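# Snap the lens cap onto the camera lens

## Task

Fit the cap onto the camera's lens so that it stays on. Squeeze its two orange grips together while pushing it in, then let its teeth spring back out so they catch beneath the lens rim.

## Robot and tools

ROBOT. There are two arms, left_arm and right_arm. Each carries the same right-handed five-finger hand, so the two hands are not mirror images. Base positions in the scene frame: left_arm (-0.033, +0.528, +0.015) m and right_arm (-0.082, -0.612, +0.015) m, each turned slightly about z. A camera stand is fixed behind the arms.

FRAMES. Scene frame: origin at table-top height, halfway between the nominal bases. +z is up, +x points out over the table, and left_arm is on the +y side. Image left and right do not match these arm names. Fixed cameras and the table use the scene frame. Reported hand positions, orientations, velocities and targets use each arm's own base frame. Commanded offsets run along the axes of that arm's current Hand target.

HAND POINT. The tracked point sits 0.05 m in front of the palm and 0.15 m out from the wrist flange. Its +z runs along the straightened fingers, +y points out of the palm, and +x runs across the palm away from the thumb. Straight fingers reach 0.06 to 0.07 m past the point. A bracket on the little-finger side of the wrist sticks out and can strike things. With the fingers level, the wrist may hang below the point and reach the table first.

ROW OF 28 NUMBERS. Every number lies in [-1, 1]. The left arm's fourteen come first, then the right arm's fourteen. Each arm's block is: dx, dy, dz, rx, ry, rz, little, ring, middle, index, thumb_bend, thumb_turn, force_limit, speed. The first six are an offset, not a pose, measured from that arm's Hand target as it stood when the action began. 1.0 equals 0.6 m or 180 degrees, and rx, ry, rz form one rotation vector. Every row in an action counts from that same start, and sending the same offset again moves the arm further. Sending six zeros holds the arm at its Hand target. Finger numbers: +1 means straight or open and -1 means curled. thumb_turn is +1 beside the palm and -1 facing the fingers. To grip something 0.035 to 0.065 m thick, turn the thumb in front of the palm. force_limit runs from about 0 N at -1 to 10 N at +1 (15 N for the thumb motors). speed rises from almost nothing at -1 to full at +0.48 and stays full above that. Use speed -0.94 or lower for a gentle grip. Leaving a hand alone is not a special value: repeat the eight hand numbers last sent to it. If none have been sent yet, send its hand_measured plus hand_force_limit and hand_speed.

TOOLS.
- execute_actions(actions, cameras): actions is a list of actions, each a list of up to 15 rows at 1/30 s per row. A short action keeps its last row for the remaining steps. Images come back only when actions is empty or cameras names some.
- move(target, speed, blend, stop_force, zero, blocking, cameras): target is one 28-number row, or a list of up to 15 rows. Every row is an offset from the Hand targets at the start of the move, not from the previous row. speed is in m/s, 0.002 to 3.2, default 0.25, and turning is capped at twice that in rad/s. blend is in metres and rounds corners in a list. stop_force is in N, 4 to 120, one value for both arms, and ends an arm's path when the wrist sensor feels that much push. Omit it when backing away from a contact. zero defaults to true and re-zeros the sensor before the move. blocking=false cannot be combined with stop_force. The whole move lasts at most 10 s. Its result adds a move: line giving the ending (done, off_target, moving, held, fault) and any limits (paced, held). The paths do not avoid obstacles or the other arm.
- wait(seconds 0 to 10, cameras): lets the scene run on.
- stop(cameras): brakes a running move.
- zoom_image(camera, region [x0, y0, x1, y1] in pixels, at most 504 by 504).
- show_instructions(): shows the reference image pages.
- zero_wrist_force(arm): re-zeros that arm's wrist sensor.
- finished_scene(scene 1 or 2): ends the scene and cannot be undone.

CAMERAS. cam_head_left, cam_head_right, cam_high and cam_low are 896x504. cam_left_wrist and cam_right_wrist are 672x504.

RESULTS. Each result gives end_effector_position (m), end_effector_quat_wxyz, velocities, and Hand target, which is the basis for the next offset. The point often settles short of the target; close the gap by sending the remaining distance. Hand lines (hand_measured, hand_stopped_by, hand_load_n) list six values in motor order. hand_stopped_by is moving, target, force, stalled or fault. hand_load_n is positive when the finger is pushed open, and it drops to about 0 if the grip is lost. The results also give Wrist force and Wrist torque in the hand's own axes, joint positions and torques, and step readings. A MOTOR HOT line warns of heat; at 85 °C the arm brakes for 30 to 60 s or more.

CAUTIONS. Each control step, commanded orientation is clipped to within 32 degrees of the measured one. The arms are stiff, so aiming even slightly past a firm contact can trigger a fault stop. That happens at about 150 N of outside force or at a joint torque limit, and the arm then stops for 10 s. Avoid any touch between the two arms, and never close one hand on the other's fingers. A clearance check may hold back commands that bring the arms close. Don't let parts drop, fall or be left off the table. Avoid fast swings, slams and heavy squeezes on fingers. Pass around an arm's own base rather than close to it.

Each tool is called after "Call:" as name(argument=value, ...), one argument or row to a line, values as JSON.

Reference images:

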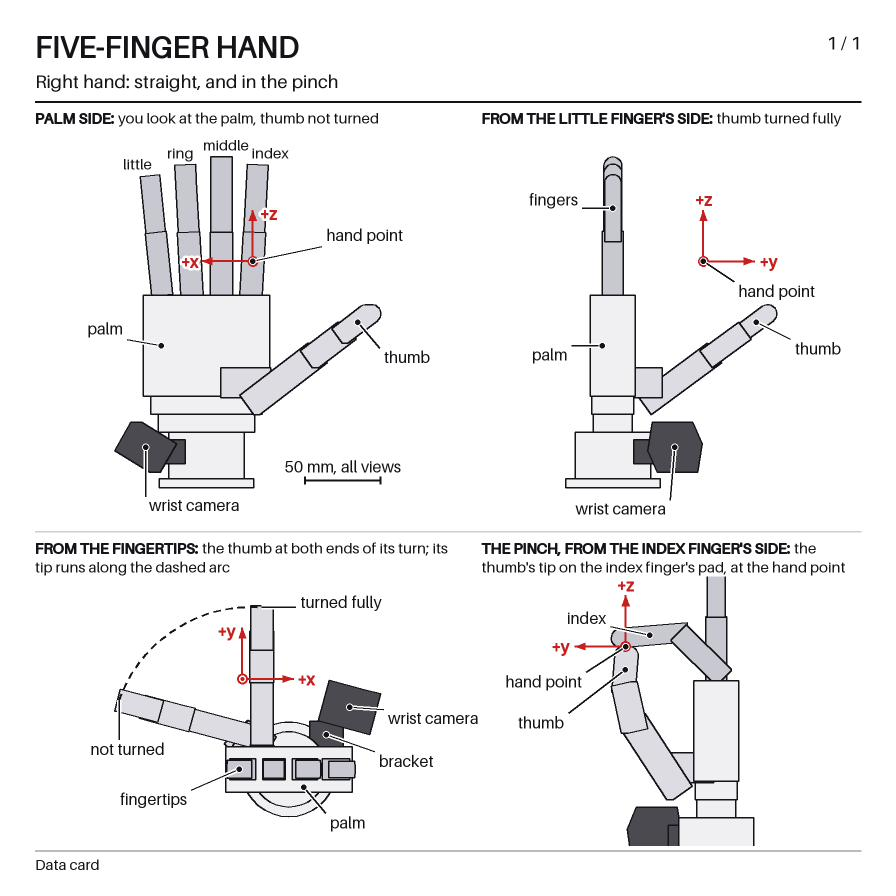

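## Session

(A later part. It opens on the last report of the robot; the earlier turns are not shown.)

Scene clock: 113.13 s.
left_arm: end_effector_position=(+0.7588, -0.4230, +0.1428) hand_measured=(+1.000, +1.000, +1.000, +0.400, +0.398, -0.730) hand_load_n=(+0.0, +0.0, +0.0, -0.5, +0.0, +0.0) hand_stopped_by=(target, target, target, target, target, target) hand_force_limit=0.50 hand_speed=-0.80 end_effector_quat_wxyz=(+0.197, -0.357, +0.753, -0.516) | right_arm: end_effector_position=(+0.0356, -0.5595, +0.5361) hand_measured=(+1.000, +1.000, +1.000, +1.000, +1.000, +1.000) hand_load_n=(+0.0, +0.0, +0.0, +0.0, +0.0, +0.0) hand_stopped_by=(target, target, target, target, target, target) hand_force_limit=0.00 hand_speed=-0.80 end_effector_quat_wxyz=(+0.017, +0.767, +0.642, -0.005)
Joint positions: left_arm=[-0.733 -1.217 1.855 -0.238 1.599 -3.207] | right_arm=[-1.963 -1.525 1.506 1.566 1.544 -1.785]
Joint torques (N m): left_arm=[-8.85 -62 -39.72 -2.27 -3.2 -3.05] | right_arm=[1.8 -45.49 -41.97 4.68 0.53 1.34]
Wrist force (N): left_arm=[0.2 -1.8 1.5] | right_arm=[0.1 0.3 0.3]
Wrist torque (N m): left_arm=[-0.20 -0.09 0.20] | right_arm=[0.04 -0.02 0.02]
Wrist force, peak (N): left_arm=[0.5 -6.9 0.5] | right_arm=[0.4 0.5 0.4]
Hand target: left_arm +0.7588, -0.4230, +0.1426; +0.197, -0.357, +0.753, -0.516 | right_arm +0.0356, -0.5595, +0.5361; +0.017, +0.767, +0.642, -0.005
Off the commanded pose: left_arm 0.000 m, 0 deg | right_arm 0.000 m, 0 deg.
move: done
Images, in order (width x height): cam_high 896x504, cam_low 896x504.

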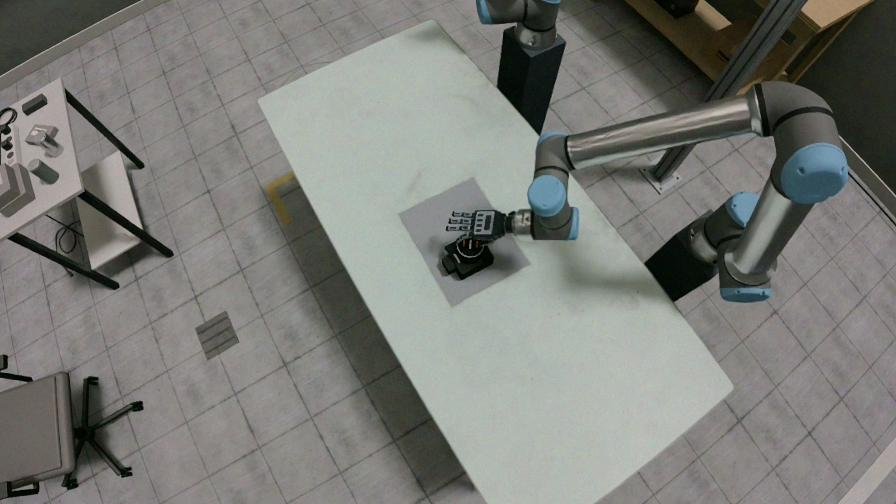

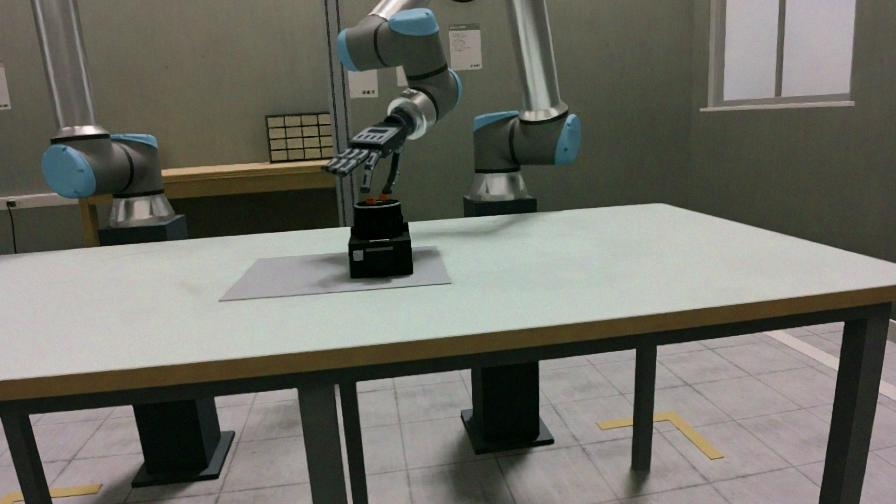

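Call:
move(
  target=[
    [0.0144,-0.0921,-0.0362,0,0,0,1,1,1,0.4,0.4,-0.73,0.5,-0.8,0,0,0,0,0,0,1,1,1,1,1,1,0,-0.8],
    [-0.15,-0.16,-0.25,0,0,0,1,1,1,0.4,0.4,-0.73,0.5,-0.8,0,0,0,0,0,0,1,1,1,1,1,1,0,-0.8],
  ],
  speed=[0.08,0.2],
  blend=[0.02,0],
  cameras=["all"],
)

Call:
zoom_image(
  camera="cam_high",
  region=[450, 222, 492, 262],
)

Call:
zoom_image(
  camera="cam_low",
  region=[340, 180, 430, 280],
)

Scene clock: 116.50 s.
left_arm: end_effector_position=(+0.7512, -0.2813, +0.2828) hand_measured=(+1.000, +1.000, +1.000, +0.400, +0.398, -0.730) hand_load_n=(-0.5, +0.0, +0.0, +0.0, +0.0, +0.0) hand_stopped_by=(target, target, target, target, target, target) hand_force_limit=0.50 hand_speed=-0.80 end_effector_quat_wxyz=(+0.197, -0.357, +0.753, -0.516) | right_arm: end_effector_position=(+0.0356, -0.5595, +0.5361) hand_measured=(+1.000, +1.000, +1.000, +1.000, +1.000, +1.000) hand_load_n=(+0.5, +0.0, +0.0, +0.0, +0.0, +0.0) hand_stopped_by=(target, target, target, target, target, target) hand_force_limit=0.00 hand_speed=-0.80 end_effector_quat_wxyz=(+0.017, +0.767, +0.642, -0.005)
Joint positions: left_arm=[-0.55 -1.422 1.841 -0.009 1.767 -3.134] | right_arm=[-1.963 -1.525 1.506 1.566 1.544 -1.785]
Joint torques (N m): left_arm=[8.85 -51.22 -53.46 -2.53 -2.06 -3.52] | right_arm=[0.61 -43.72 -43.17 4.71 1.02 1.43]
Wrist force (N): left_arm=[0.4 -1.3 1.0] | right_arm=[-0.1 0.2 0.3]
Wrist torque (N m): left_arm=[-0.14 -0.19 0.27] | right_arm=[0.01 0.01 0.00]
Wrist force, peak (N): left_arm=[1.4 -2.1 2.6] | right_arm=[-0.2 0.0 1.0]
Hand target: left_arm +0.7512, -0.2813, +0.2828; +0.197, -0.357, +0.753, -0.516 | right_arm +0.0356, -0.5595, +0.5361; +0.017, +0.767, +0.642, -0.005
Off the commanded pose: left_arm 0.000 m, 0 deg | right_arm 0.000 m, 0 deg.
move: done

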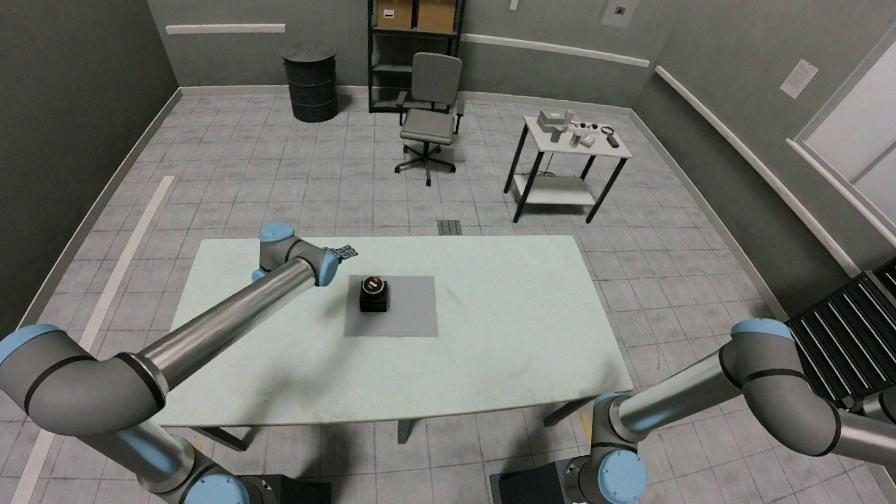

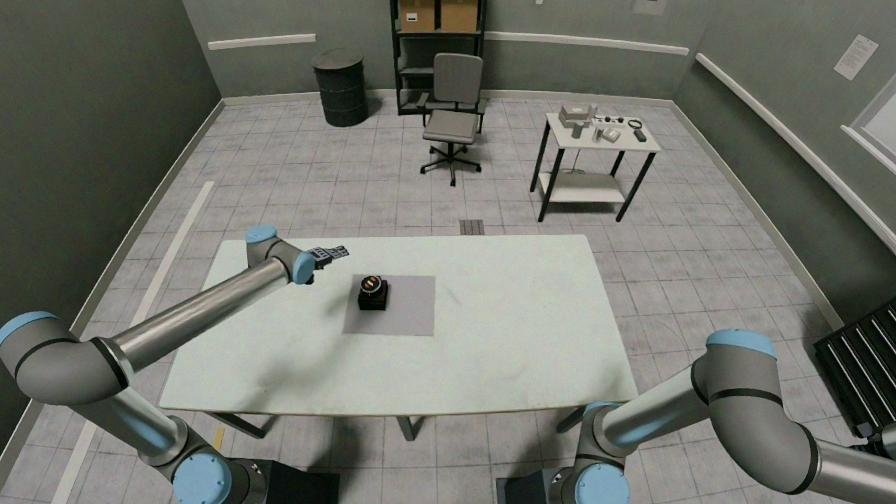

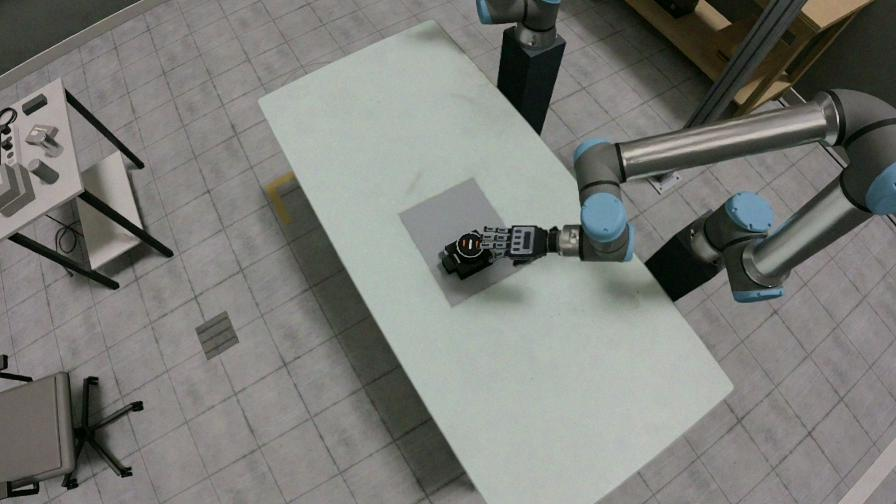

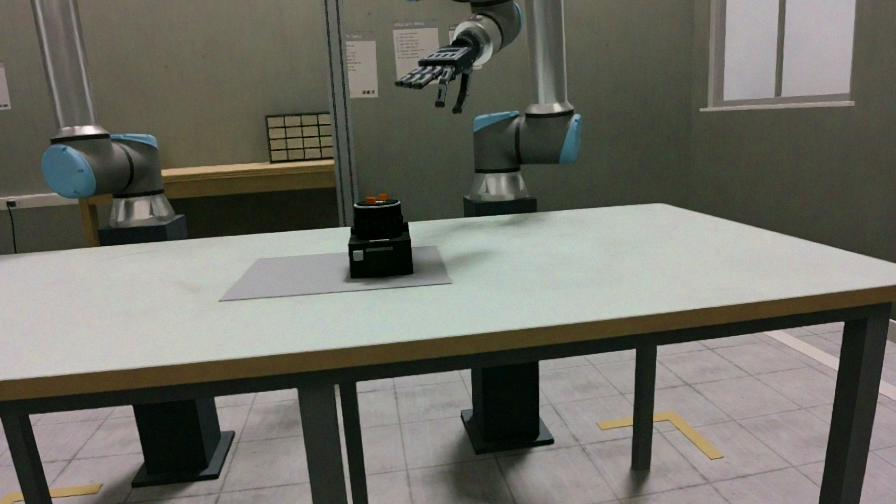

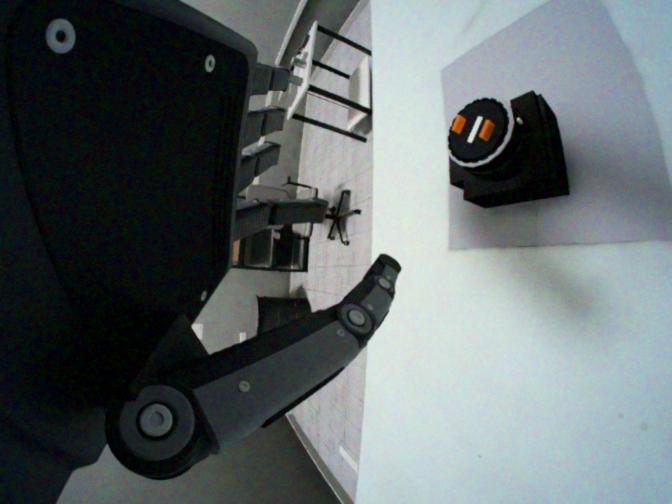

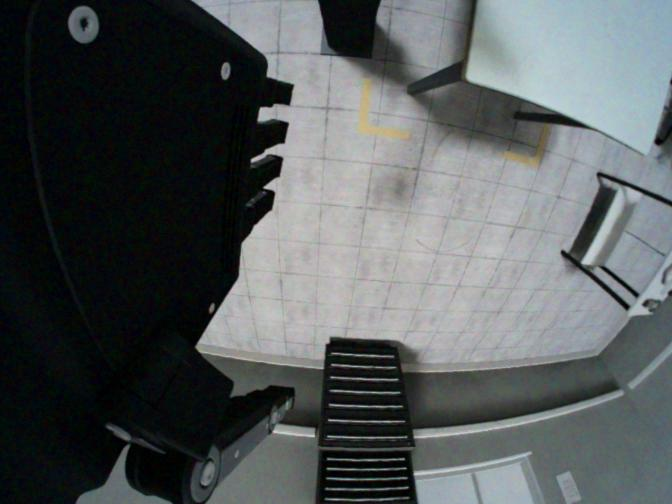

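Scaled by 12.000 from the camera's 896x504 image, which has a finer 1280x720 frame.

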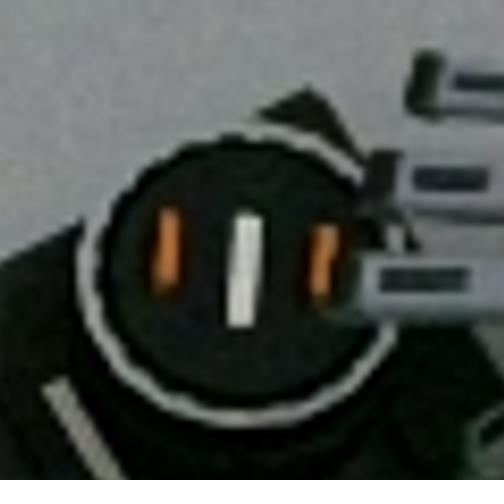

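Scaled by 5.040 from the camera's 896x504 image, which has a finer 1280x720 frame.

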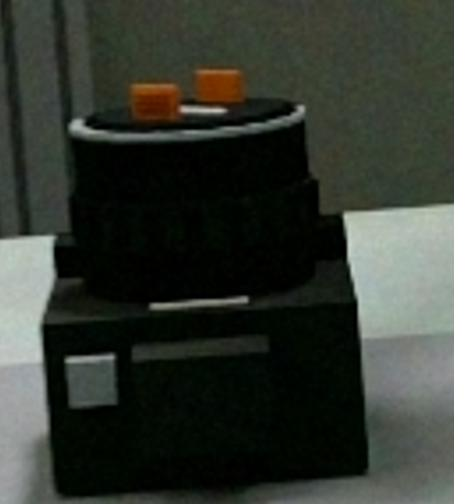

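Call:
zoom_image(
  camera="cam_left_wrist",
  region=[430, 80, 580, 210],
)

Call:
zoom_image(
  camera="cam_head_left",
  region=[350, 265, 400, 315],
)

Scaled by 3.360 from the camera's 672x504 image, which has a finer 960x720 frame.

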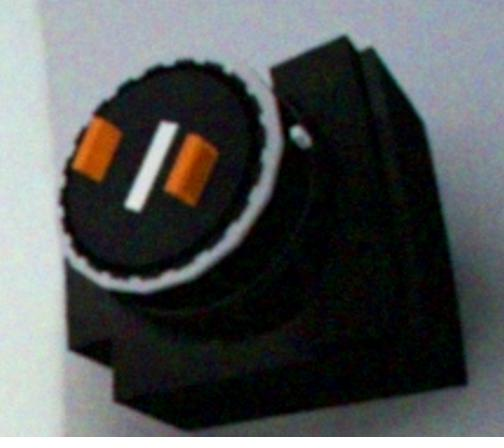

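Scaled by 10.080 from the camera's 896x504 image, which has a finer 1280x720 frame.

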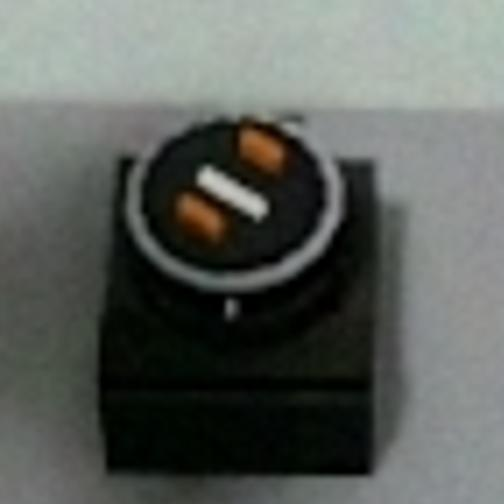

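Call:
finished_scene(
  scene=2,
)

The scene is finished: the task was done.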